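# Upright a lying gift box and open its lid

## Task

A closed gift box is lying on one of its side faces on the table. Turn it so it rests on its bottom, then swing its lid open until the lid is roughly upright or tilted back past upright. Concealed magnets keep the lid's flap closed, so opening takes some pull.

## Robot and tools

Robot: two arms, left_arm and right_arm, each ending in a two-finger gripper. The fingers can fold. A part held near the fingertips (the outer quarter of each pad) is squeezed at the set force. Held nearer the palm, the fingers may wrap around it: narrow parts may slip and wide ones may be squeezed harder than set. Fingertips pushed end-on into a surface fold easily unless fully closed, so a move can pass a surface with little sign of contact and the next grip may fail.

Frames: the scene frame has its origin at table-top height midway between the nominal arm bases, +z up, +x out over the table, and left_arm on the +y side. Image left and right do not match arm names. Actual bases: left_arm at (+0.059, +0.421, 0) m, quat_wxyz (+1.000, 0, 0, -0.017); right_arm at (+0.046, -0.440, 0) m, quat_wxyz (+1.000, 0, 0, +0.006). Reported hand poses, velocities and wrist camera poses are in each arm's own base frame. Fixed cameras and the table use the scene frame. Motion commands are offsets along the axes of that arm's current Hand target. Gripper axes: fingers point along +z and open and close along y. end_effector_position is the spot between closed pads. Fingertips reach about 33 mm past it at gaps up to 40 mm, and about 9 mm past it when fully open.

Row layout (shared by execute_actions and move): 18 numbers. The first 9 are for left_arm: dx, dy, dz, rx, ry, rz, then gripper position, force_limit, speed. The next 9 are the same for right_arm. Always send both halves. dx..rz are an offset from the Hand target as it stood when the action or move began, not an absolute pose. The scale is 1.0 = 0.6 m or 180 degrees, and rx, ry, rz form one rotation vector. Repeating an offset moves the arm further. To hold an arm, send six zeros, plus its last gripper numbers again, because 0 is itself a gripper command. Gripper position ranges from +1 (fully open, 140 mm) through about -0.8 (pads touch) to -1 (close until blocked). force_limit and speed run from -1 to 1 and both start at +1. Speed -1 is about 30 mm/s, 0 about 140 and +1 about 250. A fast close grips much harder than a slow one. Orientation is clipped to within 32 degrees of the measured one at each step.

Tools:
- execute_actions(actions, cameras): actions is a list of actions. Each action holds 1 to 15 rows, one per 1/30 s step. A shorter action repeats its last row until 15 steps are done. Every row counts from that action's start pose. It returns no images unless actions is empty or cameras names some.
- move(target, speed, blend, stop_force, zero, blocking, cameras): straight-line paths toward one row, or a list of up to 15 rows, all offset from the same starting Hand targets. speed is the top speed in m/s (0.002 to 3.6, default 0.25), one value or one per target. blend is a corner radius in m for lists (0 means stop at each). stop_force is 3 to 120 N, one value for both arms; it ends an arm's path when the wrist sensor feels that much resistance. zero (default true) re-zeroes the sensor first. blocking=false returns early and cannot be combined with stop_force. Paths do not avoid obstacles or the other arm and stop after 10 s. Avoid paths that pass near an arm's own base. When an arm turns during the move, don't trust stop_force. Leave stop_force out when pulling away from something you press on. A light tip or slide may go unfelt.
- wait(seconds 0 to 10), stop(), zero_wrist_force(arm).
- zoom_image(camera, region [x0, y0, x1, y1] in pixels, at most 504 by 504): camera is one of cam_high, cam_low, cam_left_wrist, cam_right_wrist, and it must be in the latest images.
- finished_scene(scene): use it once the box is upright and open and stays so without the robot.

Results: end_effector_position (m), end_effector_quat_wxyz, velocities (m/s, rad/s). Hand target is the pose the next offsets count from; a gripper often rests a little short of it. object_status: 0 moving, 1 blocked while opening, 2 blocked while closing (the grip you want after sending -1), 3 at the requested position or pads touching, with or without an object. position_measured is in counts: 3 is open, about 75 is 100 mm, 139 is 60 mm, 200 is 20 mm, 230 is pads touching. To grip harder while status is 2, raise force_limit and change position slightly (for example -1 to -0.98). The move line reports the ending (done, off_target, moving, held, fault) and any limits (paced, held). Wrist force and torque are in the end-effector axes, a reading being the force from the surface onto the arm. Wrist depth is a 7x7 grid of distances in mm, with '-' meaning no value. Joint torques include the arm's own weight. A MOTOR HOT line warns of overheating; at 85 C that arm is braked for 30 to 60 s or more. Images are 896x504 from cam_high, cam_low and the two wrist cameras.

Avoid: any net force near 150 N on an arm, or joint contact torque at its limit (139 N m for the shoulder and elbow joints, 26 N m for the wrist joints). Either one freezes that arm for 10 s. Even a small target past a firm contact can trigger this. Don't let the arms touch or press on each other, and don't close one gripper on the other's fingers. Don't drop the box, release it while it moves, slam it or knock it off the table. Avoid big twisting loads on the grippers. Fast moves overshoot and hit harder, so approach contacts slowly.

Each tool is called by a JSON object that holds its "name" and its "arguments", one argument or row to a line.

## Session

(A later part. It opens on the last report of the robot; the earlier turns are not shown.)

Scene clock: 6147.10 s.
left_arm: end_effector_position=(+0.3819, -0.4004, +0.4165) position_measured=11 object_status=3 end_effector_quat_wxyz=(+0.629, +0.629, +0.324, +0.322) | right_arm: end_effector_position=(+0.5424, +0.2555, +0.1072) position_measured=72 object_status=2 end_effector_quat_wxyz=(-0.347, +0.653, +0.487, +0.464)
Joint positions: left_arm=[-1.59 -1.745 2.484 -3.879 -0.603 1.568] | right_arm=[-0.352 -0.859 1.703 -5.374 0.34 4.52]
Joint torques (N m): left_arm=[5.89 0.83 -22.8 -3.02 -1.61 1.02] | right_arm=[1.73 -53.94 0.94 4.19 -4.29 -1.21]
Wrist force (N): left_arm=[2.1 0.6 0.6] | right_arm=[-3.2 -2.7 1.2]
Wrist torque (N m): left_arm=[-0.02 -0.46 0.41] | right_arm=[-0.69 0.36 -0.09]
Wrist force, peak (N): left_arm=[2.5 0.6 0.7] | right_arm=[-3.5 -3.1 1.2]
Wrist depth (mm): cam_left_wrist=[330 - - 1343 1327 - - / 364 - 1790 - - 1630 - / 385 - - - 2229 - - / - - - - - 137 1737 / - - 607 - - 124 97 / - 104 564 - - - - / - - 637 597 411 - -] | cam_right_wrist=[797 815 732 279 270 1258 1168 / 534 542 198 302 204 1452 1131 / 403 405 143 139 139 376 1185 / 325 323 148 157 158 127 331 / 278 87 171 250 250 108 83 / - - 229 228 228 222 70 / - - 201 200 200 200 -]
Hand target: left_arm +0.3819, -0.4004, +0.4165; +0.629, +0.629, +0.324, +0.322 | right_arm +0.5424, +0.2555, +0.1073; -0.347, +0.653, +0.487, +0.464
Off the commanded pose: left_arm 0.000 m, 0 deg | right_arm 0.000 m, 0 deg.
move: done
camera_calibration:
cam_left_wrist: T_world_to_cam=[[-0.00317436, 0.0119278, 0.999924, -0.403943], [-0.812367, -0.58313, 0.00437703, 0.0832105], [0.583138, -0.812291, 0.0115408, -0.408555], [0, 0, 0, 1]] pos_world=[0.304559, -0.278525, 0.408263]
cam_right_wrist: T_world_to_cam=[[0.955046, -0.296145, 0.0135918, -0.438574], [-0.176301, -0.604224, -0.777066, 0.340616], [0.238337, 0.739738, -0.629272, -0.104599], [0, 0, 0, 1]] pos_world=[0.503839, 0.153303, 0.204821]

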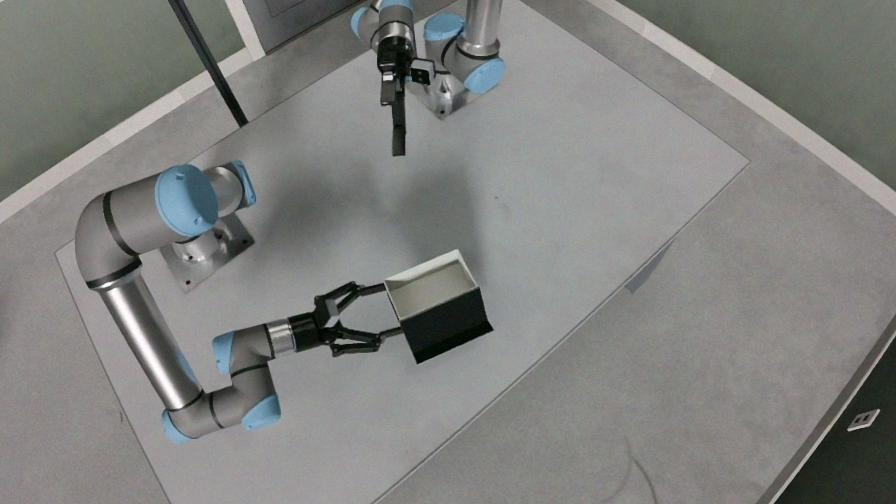

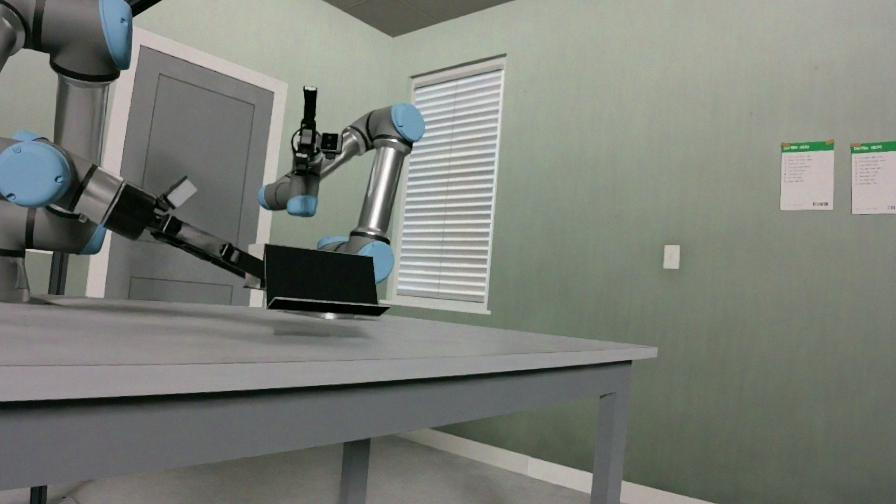

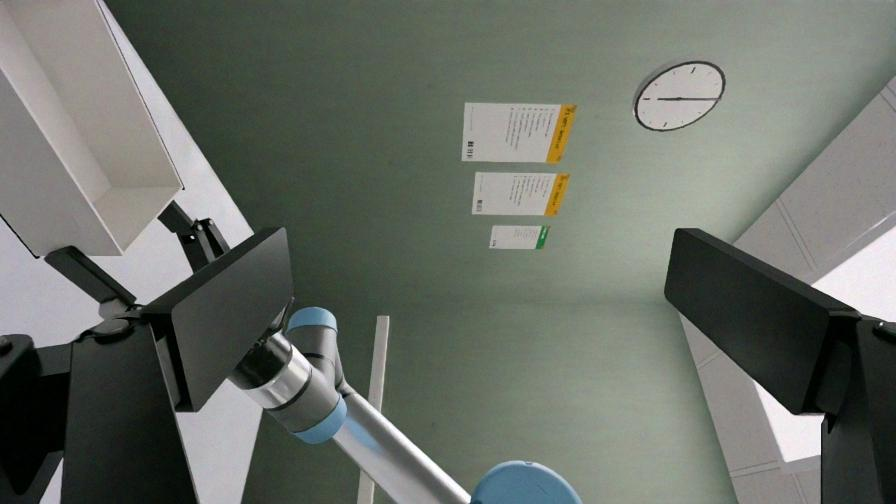

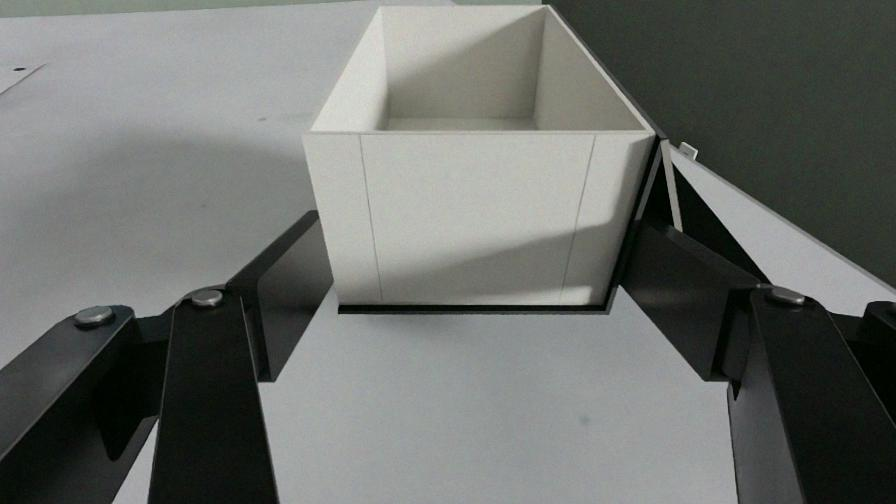

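{"name": "move", "arguments": {
  "target": [0,0,0,0,0,0,0.94,-1,-0.4,-0.0661,0,0.0229,0,0,0,-1,1,-1],
  "speed": 0.08,
  "cameras": ["cam_low"]
}}

{"name": "move", "arguments": {
  "target": [0,0,0,0,0,0,0.94,-1,-0.4,-0.0378,-0.1,0.0131,0,0,0,-1,1,-1],
  "speed": 0.035,
  "stop_force": 5,
  "cameras": ["cam_high", "cam_low", "cam_right_wrist"]
}}

Scene clock: 6182.20 s.
left_arm: end_effector_position=(+0.3819, -0.4004, +0.4165) position_measured=11 object_status=3 end_effector_quat_wxyz=(+0.629, +0.629, +0.324, +0.322) | right_arm: end_effector_position=(+0.5423, +0.2555, +0.0652) position_measured=72 object_status=2 end_effector_quat_wxyz=(-0.347, +0.653, +0.487, +0.464) end_effector_velocity=(+0.000, +0.000, +0.002) end_effector_angular_velocity=(-0.002, -0.001, +0.001)
Joint positions: left_arm=[-1.59 -1.745 2.484 -3.879 -0.603 1.568] | right_arm=[-0.352 -0.782 1.706 -5.453 0.34 4.52]
Joint velocities: left_arm=[within noise] | right_arm=[0 -0.005 -0.001 0.005 0.002 -0.001]
Joint torques (N m): left_arm=[6.36 0.64 -22.42 -2.94 -1.52 1.04] | right_arm=[2.68 -56.32 -24.33 4.6 -3.38 1.06]
Wrist force (N): left_arm=[2.4 0.4 0.4] | right_arm=[-2.9 -2.7 1.3]
Wrist torque (N m): left_arm=[-0.08 -0.52 0.40] | right_arm=[-0.63 0.30 -0.12]
Wrist force, peak (N): left_arm=[2.4 0.7 0.4] | right_arm=[-4.6 -2.8 1.8]
Wrist depth (mm): cam_left_wrist=[- - - - - - - / - - 1607 1725 1750 1358 - / - - - 2148 2339 - - / 355 461 - 2461 - 143 1652 / - - 647 - - 124 97 / - 503 655 - - 2847 - / - - 671 586 405 - -] | cam_right_wrist=[634 627 626 278 277 1452 1095 / 420 422 197 301 204 415 1100 / 316 317 142 139 139 296 325 / 254 254 148 158 157 138 248 / 90 87 171 197 195 108 83 / - - 180 180 179 174 70 / - - 157 157 158 157 -]
Hand target: left_arm +0.3819, -0.4004, +0.4165; +0.629, +0.629, +0.324, +0.322 | right_arm +0.5423, +0.2555, +0.0653; -0.347, +0.653, +0.487, +0.464
Off the commanded pose: left_arm 0.000 m, 0 deg | right_arm 0.000 m, 0 deg.
move: done
Images, in order (width x height): cam_low 896x504.

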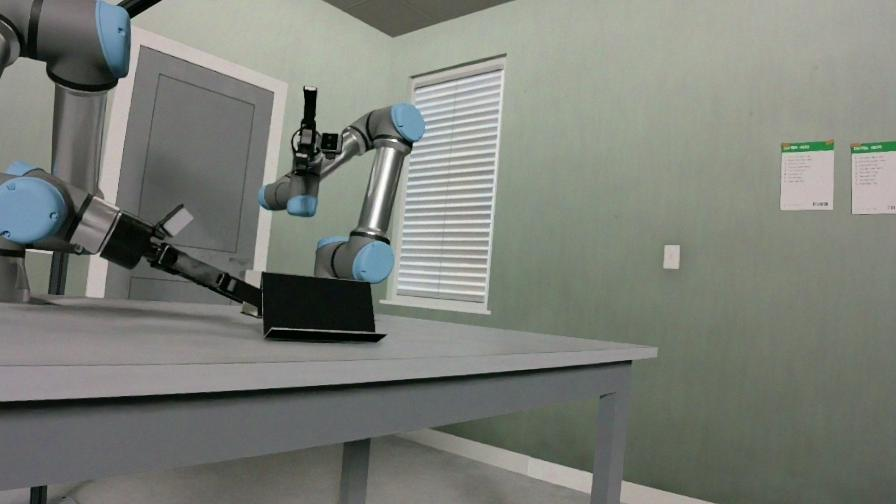

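Scene clock: 6184.97 s.
left_arm: end_effector_position=(+0.3819, -0.4004, +0.4165) position_measured=11 object_status=3 end_effector_quat_wxyz=(+0.629, +0.629, +0.324, +0.322) | right_arm: end_effector_position=(+0.4848, +0.2725, +0.0414) position_measured=72 object_status=2 end_effector_quat_wxyz=(-0.347, +0.653, +0.487, +0.464)
Joint positions: left_arm=[-1.59 -1.745 2.484 -3.879 -0.603 1.568] | right_arm=[-0.362 -0.808 1.894 -5.588 0.342 4.49]
Joint torques (N m): left_arm=[5.53 0.26 -22.61 -2.95 -1.57 1.19] | right_arm=[1.96 -40.64 -20.75 4.91 -2.95 1.2]
Wrist force (N): left_arm=[2.3 0.4 0.4] | right_arm=[-2.5 -2.8 1.2]
Wrist torque (N m): left_arm=[-0.06 -0.51 0.41] | right_arm=[-0.67 0.22 -0.02]
Wrist force, peak (N): left_arm=[2.4 0.6 0.9] | right_arm=[-3.1 -2.9 1.4]
Wrist depth (mm): cam_left_wrist=[- - 1398 - - - - / - - - 1712 1618 1565 - / 428 583 - - - - - / 399 - - - - 144 - / - - 2954 - - 124 93 / - 464 677 - - 2847 - / - 496 607 462 471 - -] | cam_right_wrist=[529 536 538 279 289 1298 1131 / 358 358 198 301 204 329 347 / 270 270 142 139 139 232 263 / 217 216 148 157 157 126 183 / 90 87 168 172 172 108 83 / - - 149 153 153 152 70 / - - 134 134 137 137 -]
Hand target: left_arm +0.3819, -0.4004, +0.4165; +0.629, +0.629, +0.324, +0.322 | right_arm +0.4848, +0.2725, +0.0414; -0.347, +0.653, +0.487, +0.464
Off the commanded pose: left_arm 0.000 m, 0 deg | right_arm 0.000 m, 0 deg.
move: done
camera_calibration:
cam_right_wrist: T_world_to_cam=[[0.955029, -0.296203, 0.0135173, -0.377606], [-0.176393, -0.604197, -0.777066, 0.289561], [0.238336, 0.739737, -0.629274, -0.144915], [0, 0, 0, 1]] pos_world=[0.446239, 0.170303, 0.138921]
Images, in order (width x height): cam_high 896x504, cam_low 896x504, cam_right_wrist 896x504.

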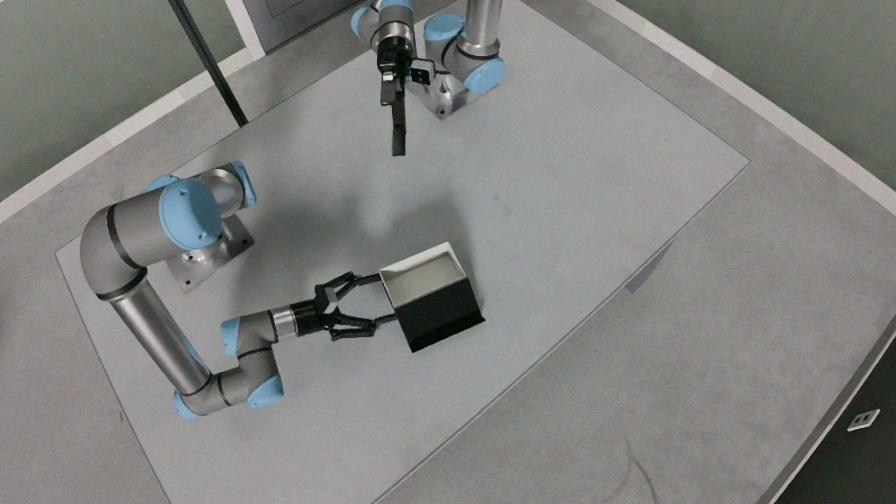

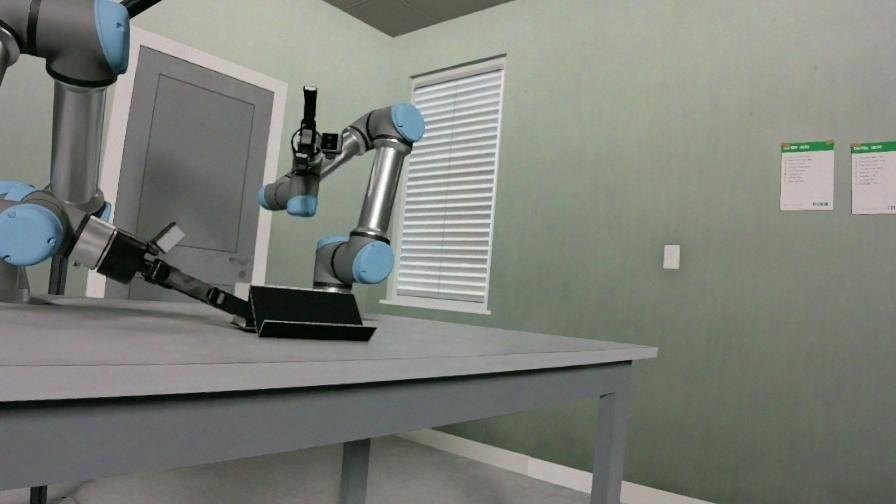

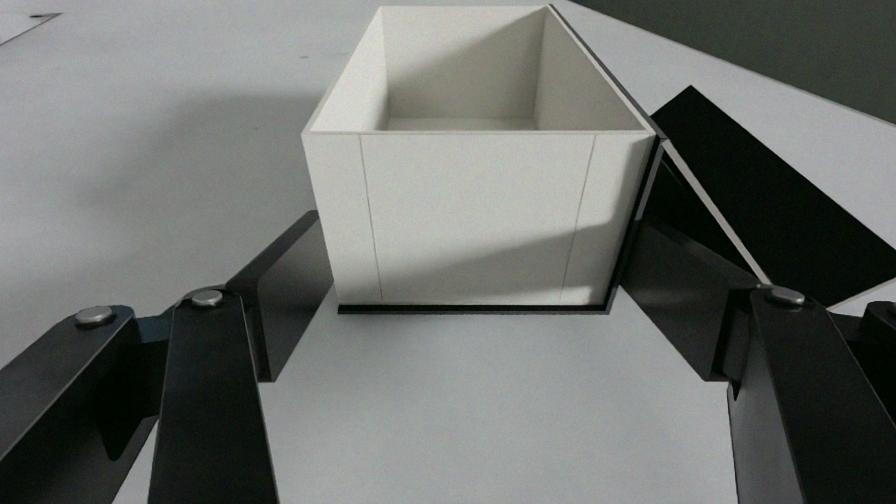

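{"name": "move", "arguments": {
  "target": [0,0,0,0,0,0,0.94,-1,-0.4,-0.0236,-0.01,0.0082,0,0,0,-1,1,-1],
  "speed": 0.008,
  "stop_force": 3,
  "cameras": ["cam_low", "cam_right_wrist"]
}}

Scene clock: 6197.87 s.
left_arm: end_effector_position=(+0.3819, -0.4004, +0.4165) position_measured=11 object_status=3 end_effector_quat_wxyz=(+0.629, +0.629, +0.324, +0.322) | right_arm: end_effector_position=(+0.4823, +0.2733, +0.0349) position_measured=72 object_status=2 end_effector_quat_wxyz=(-0.347, +0.653, +0.487, +0.464)
Joint positions: left_arm=[-1.59 -1.745 2.484 -3.879 -0.603 1.568] | right_arm=[-0.362 -0.796 1.901 -5.605 0.342 4.489]
Joint torques (N m): left_arm=[5.39 -1.03 -22.19 -2.91 -1.65 1.01] | right_arm=[1.69 -51.38 -20.23 4.55 -1.37 1.25]
Wrist force (N): left_arm=[2.1 0.5 0.6] | right_arm=[0.0 -3.4 0.7]
Wrist torque (N m): left_arm=[-0.05 -0.46 0.41] | right_arm=[-0.73 0.24 -0.12]
Wrist force, peak (N): left_arm=[2.5 0.5 0.5] | right_arm=[6.7 -2.3 -3.8]
Wrist depth (mm): cam_left_wrist=[516 - 1335 - 1459 - 1555 / - - - - - 1524 - / - - - - 1477 - 1652 / 398 - - - - 143 2055 / - - - - - 124 92 / - 468 644 - 3151 - - / - 496 609 462 - - -] | cam_right_wrist=[504 507 510 279 289 501 1141 / 342 341 198 301 204 283 331 / 257 257 143 139 139 230 206 / 206 205 148 157 157 126 176 / 86 87 159 170 169 108 83 / - - 142 146 145 141 70 / - - 128 131 127 127 -]
Hand target: left_arm +0.3819, -0.4004, +0.4165; +0.629, +0.629, +0.324, +0.322 | right_arm +0.4823, +0.2733, +0.0349; -0.347, +0.653, +0.487, +0.464 (not the last commanded pose)
Off the commanded pose: left_arm 0.000 m, 0 deg | right_arm 0.009 m, 0 deg.
move: contact (right_arm)
camera_calibration:
cam_right_wrist: T_world_to_cam=[[0.955024, -0.296221, 0.0134939, -0.374789], [-0.176404, -0.604131, -0.777115, 0.284534], [0.23835, 0.739783, -0.629214, -0.148999], [0, 0, 0, 1]] pos_world=[0.443639, 0.171102, 0.132421]
Images, in order (width x height): cam_low 896x504, cam_right_wrist 896x504.

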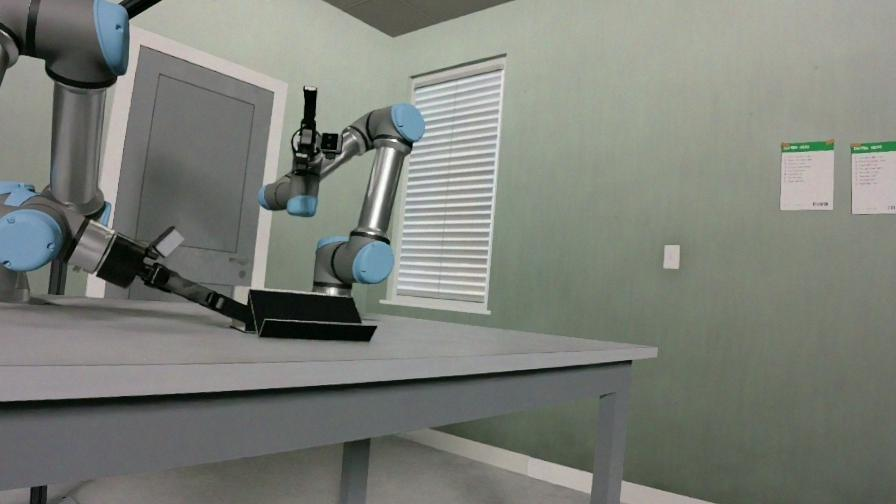

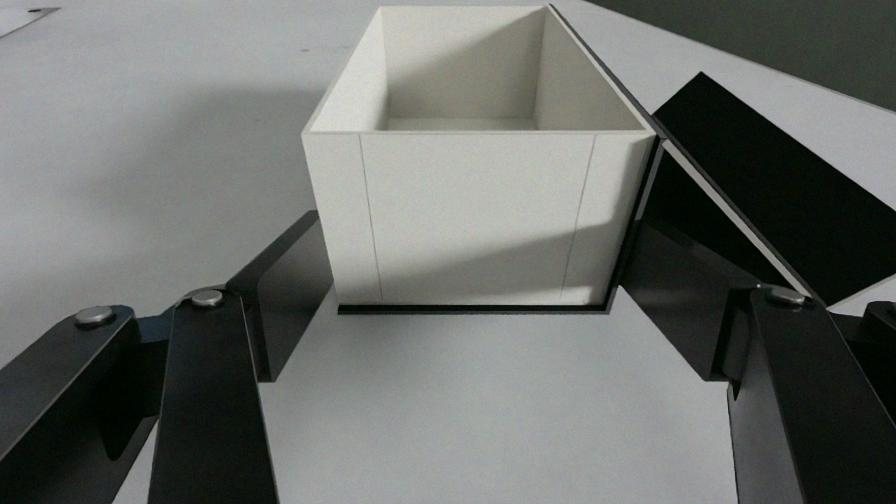

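{"name": "move", "arguments": {
  "target": [0,0,0,0,0,0,0.94,-1,-0.4,0,0,0,0,0,0,0.8,-1,-1],
  "speed": 0.05,
  "cameras": ["cam_low", "cam_right_wrist"]
}}

Scene clock: 6218.57 s.
left_arm: end_effector_position=(+0.3819, -0.4004, +0.4165) position_measured=11 object_status=3 end_effector_quat_wxyz=(+0.629, +0.629, +0.324, +0.322) | right_arm: end_effector_position=(+0.4823, +0.2733, +0.0349) position_measured=28 object_status=0 end_effector_quat_wxyz=(-0.347, +0.653, +0.487, +0.464)
Joint positions: left_arm=[-1.59 -1.745 2.484 -3.879 -0.603 1.568] | right_arm=[-0.362 -0.796 1.901 -5.605 0.342 4.489]
Joint torques (N m): left_arm=[4.5 -0.7 -21.86 -2.89 -1.48 1.02] | right_arm=[3.1 -50.39 -18.8 4 -1.44 0.86]
Wrist force (N): left_arm=[2.1 0.6 0.2] | right_arm=[-1.6 -2.9 0.9]
Wrist torque (N m): left_arm=[-0.03 -0.47 0.41] | right_arm=[-0.71 0.40 -0.04]
Wrist force, peak (N): left_arm=[2.4 0.7 0.6] | right_arm=[0.1 -3.7 0.6]
Wrist depth (mm): cam_left_wrist=[- - - - - - - / - 1555 1688 1607 - 1664 - / - - 1832 2020 2272 - 1818 / 406 - - - - 136 - / - - 2436 3811 - 124 92 / - 469 637 - - - - / - 491 609 445 439 - -] | cam_right_wrist=[506 508 509 278 289 1355 1146 / 340 340 198 301 203 290 330 / 256 256 142 139 139 230 209 / 206 205 153 157 157 129 173 / 177 95 165 170 169 130 92 / - 111 146 145 145 141 93 / - 128 128 131 127 128 -]
Hand target: left_arm +0.3819, -0.4004, +0.4165; +0.629, +0.629, +0.324, +0.322 | right_arm +0.4823, +0.2733, +0.0349; -0.347, +0.653, +0.487, +0.464
Off the commanded pose: left_arm 0.000 m, 0 deg | right_arm 0.000 m, 0 deg.
move: done
camera_calibration:
cam_right_wrist: T_world_to_cam=[[0.955024, -0.296221, 0.0134939, -0.374789], [-0.176404, -0.604131, -0.777115, 0.284534], [0.23835, 0.739783, -0.629214, -0.148999], [0, 0, 0, 1]] pos_world=[0.443639, 0.171102, 0.132421]
Images, in order (width x height): cam_low 896x504, cam_right_wrist 896x504.

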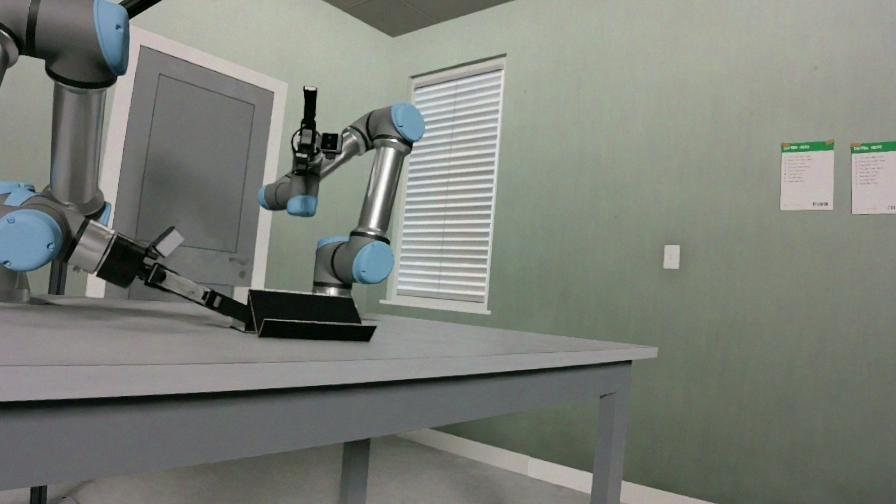

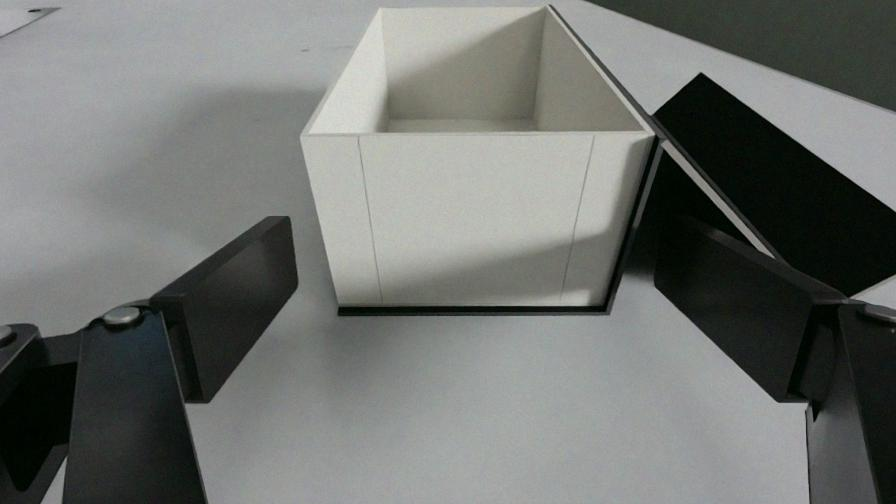

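{"name": "move", "arguments": {
  "target": [0,0,0,0,0,0,0.94,-1,-0.4,0,0,-0.2,0,0,0,0.8,-1,-1],
  "speed": 0.12,
  "cameras": ["all"]
}}

Scene clock: 6225.00 s.
left_arm: end_effector_position=(+0.3819, -0.4004, +0.4165) position_measured=11 object_status=3 end_effector_quat_wxyz=(+0.629, +0.629, +0.324, +0.322) | right_arm: end_effector_position=(+0.4501, +0.1646, +0.0742) position_measured=28 object_status=3 end_effector_quat_wxyz=(-0.347, +0.653, +0.487, +0.464)
Joint positions: left_arm=[-1.59 -1.745 2.484 -3.879 -0.603 1.568] | right_arm=[-0.663 -0.812 2.025 -5.112 0.497 3.836]
Joint torques (N m): left_arm=[3.48 -2.47 -20.98 -2.72 -1.52 1.06] | right_arm=[-1.81 -26.89 -17.59 3.18 -1.77 -0.75]
Wrist force (N): left_arm=[2.3 0.6 0.2] | right_arm=[-1.8 -3.2 1.0]
Wrist torque (N m): left_arm=[-0.02 -0.51 0.41] | right_arm=[-0.79 0.48 -0.15]
Wrist force, peak (N): left_arm=[2.4 0.8 0.5] | right_arm=[-1.9 -3.4 1.2]
Wrist depth (mm): cam_left_wrist=[- - - - 1305 - - / - - - 2091 1712 - - / - - - 1846 1777 - - / - - - - - 136 1652 / - - - - - 123 97 / - 479 - - - - - / - 486 569 - 2487 - -] | cam_right_wrist=[612 672 672 400 604 - 1179 / 450 452 452 328 361 444 1152 / 338 336 336 270 304 308 330 / 271 270 259 268 267 139 266 / 233 95 217 223 223 130 92 / - 110 192 191 191 186 93 / - 169 168 167 167 168 -]
Hand target: left_arm +0.3819, -0.4004, +0.4165; +0.629, +0.629, +0.324, +0.322 | right_arm +0.4501, +0.1646, +0.0742; -0.347, +0.653, +0.487, +0.464
Off the commanded pose: left_arm 0.000 m, 0 deg | right_arm 0.000 m, 0 deg.
move: done
camera_calibration:
cam_left_wrist: T_world_to_cam=[[-0.00317436, 0.0119278, 0.999924, -0.403943], [-0.812367, -0.58313, 0.00437703, 0.0832105], [0.583138, -0.812291, 0.0115408, -0.408555], [0, 0, 0, 1]] pos_world=[0.304559, -0.278525, 0.408263]
cam_right_wrist: T_world_to_cam=[[0.955024, -0.29622, 0.0134943, -0.376863], [-0.176403, -0.604131, -0.777115, 0.243743], [0.23835, 0.739783, -0.629214, -0.0362052], [0, 0, 0, 1]] pos_world=[0.411539, 0.0624024, 0.171721]

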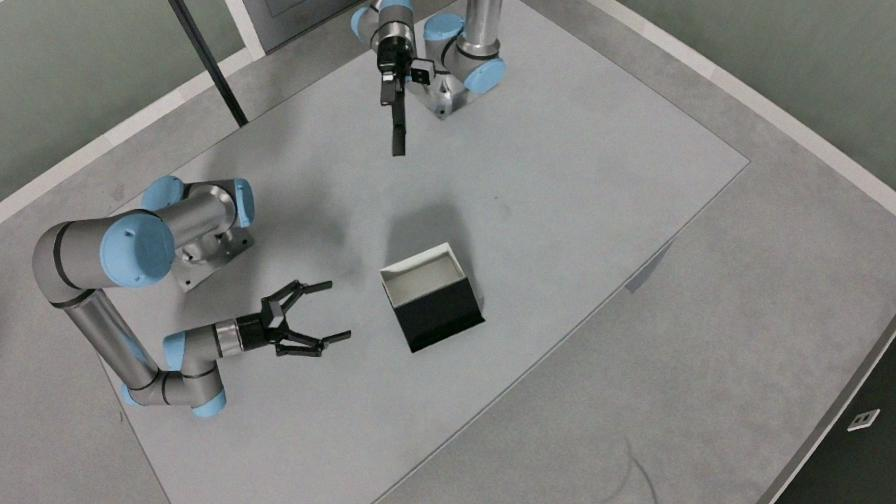

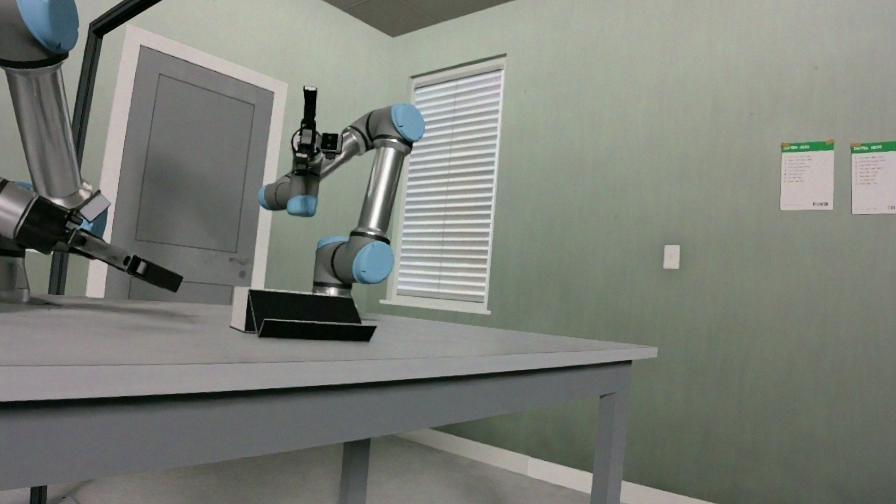

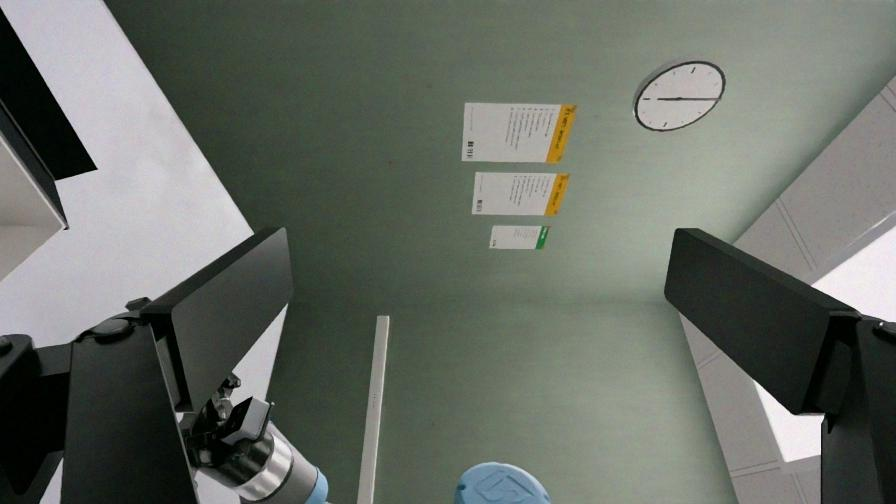

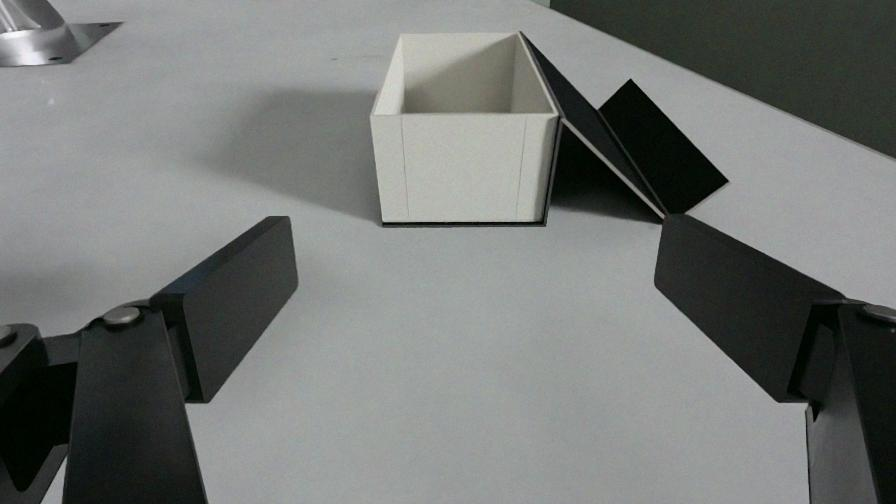

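{"name": "finished_scene", "arguments": {
  "scene": 2
}}

The scene is finished: the task was done.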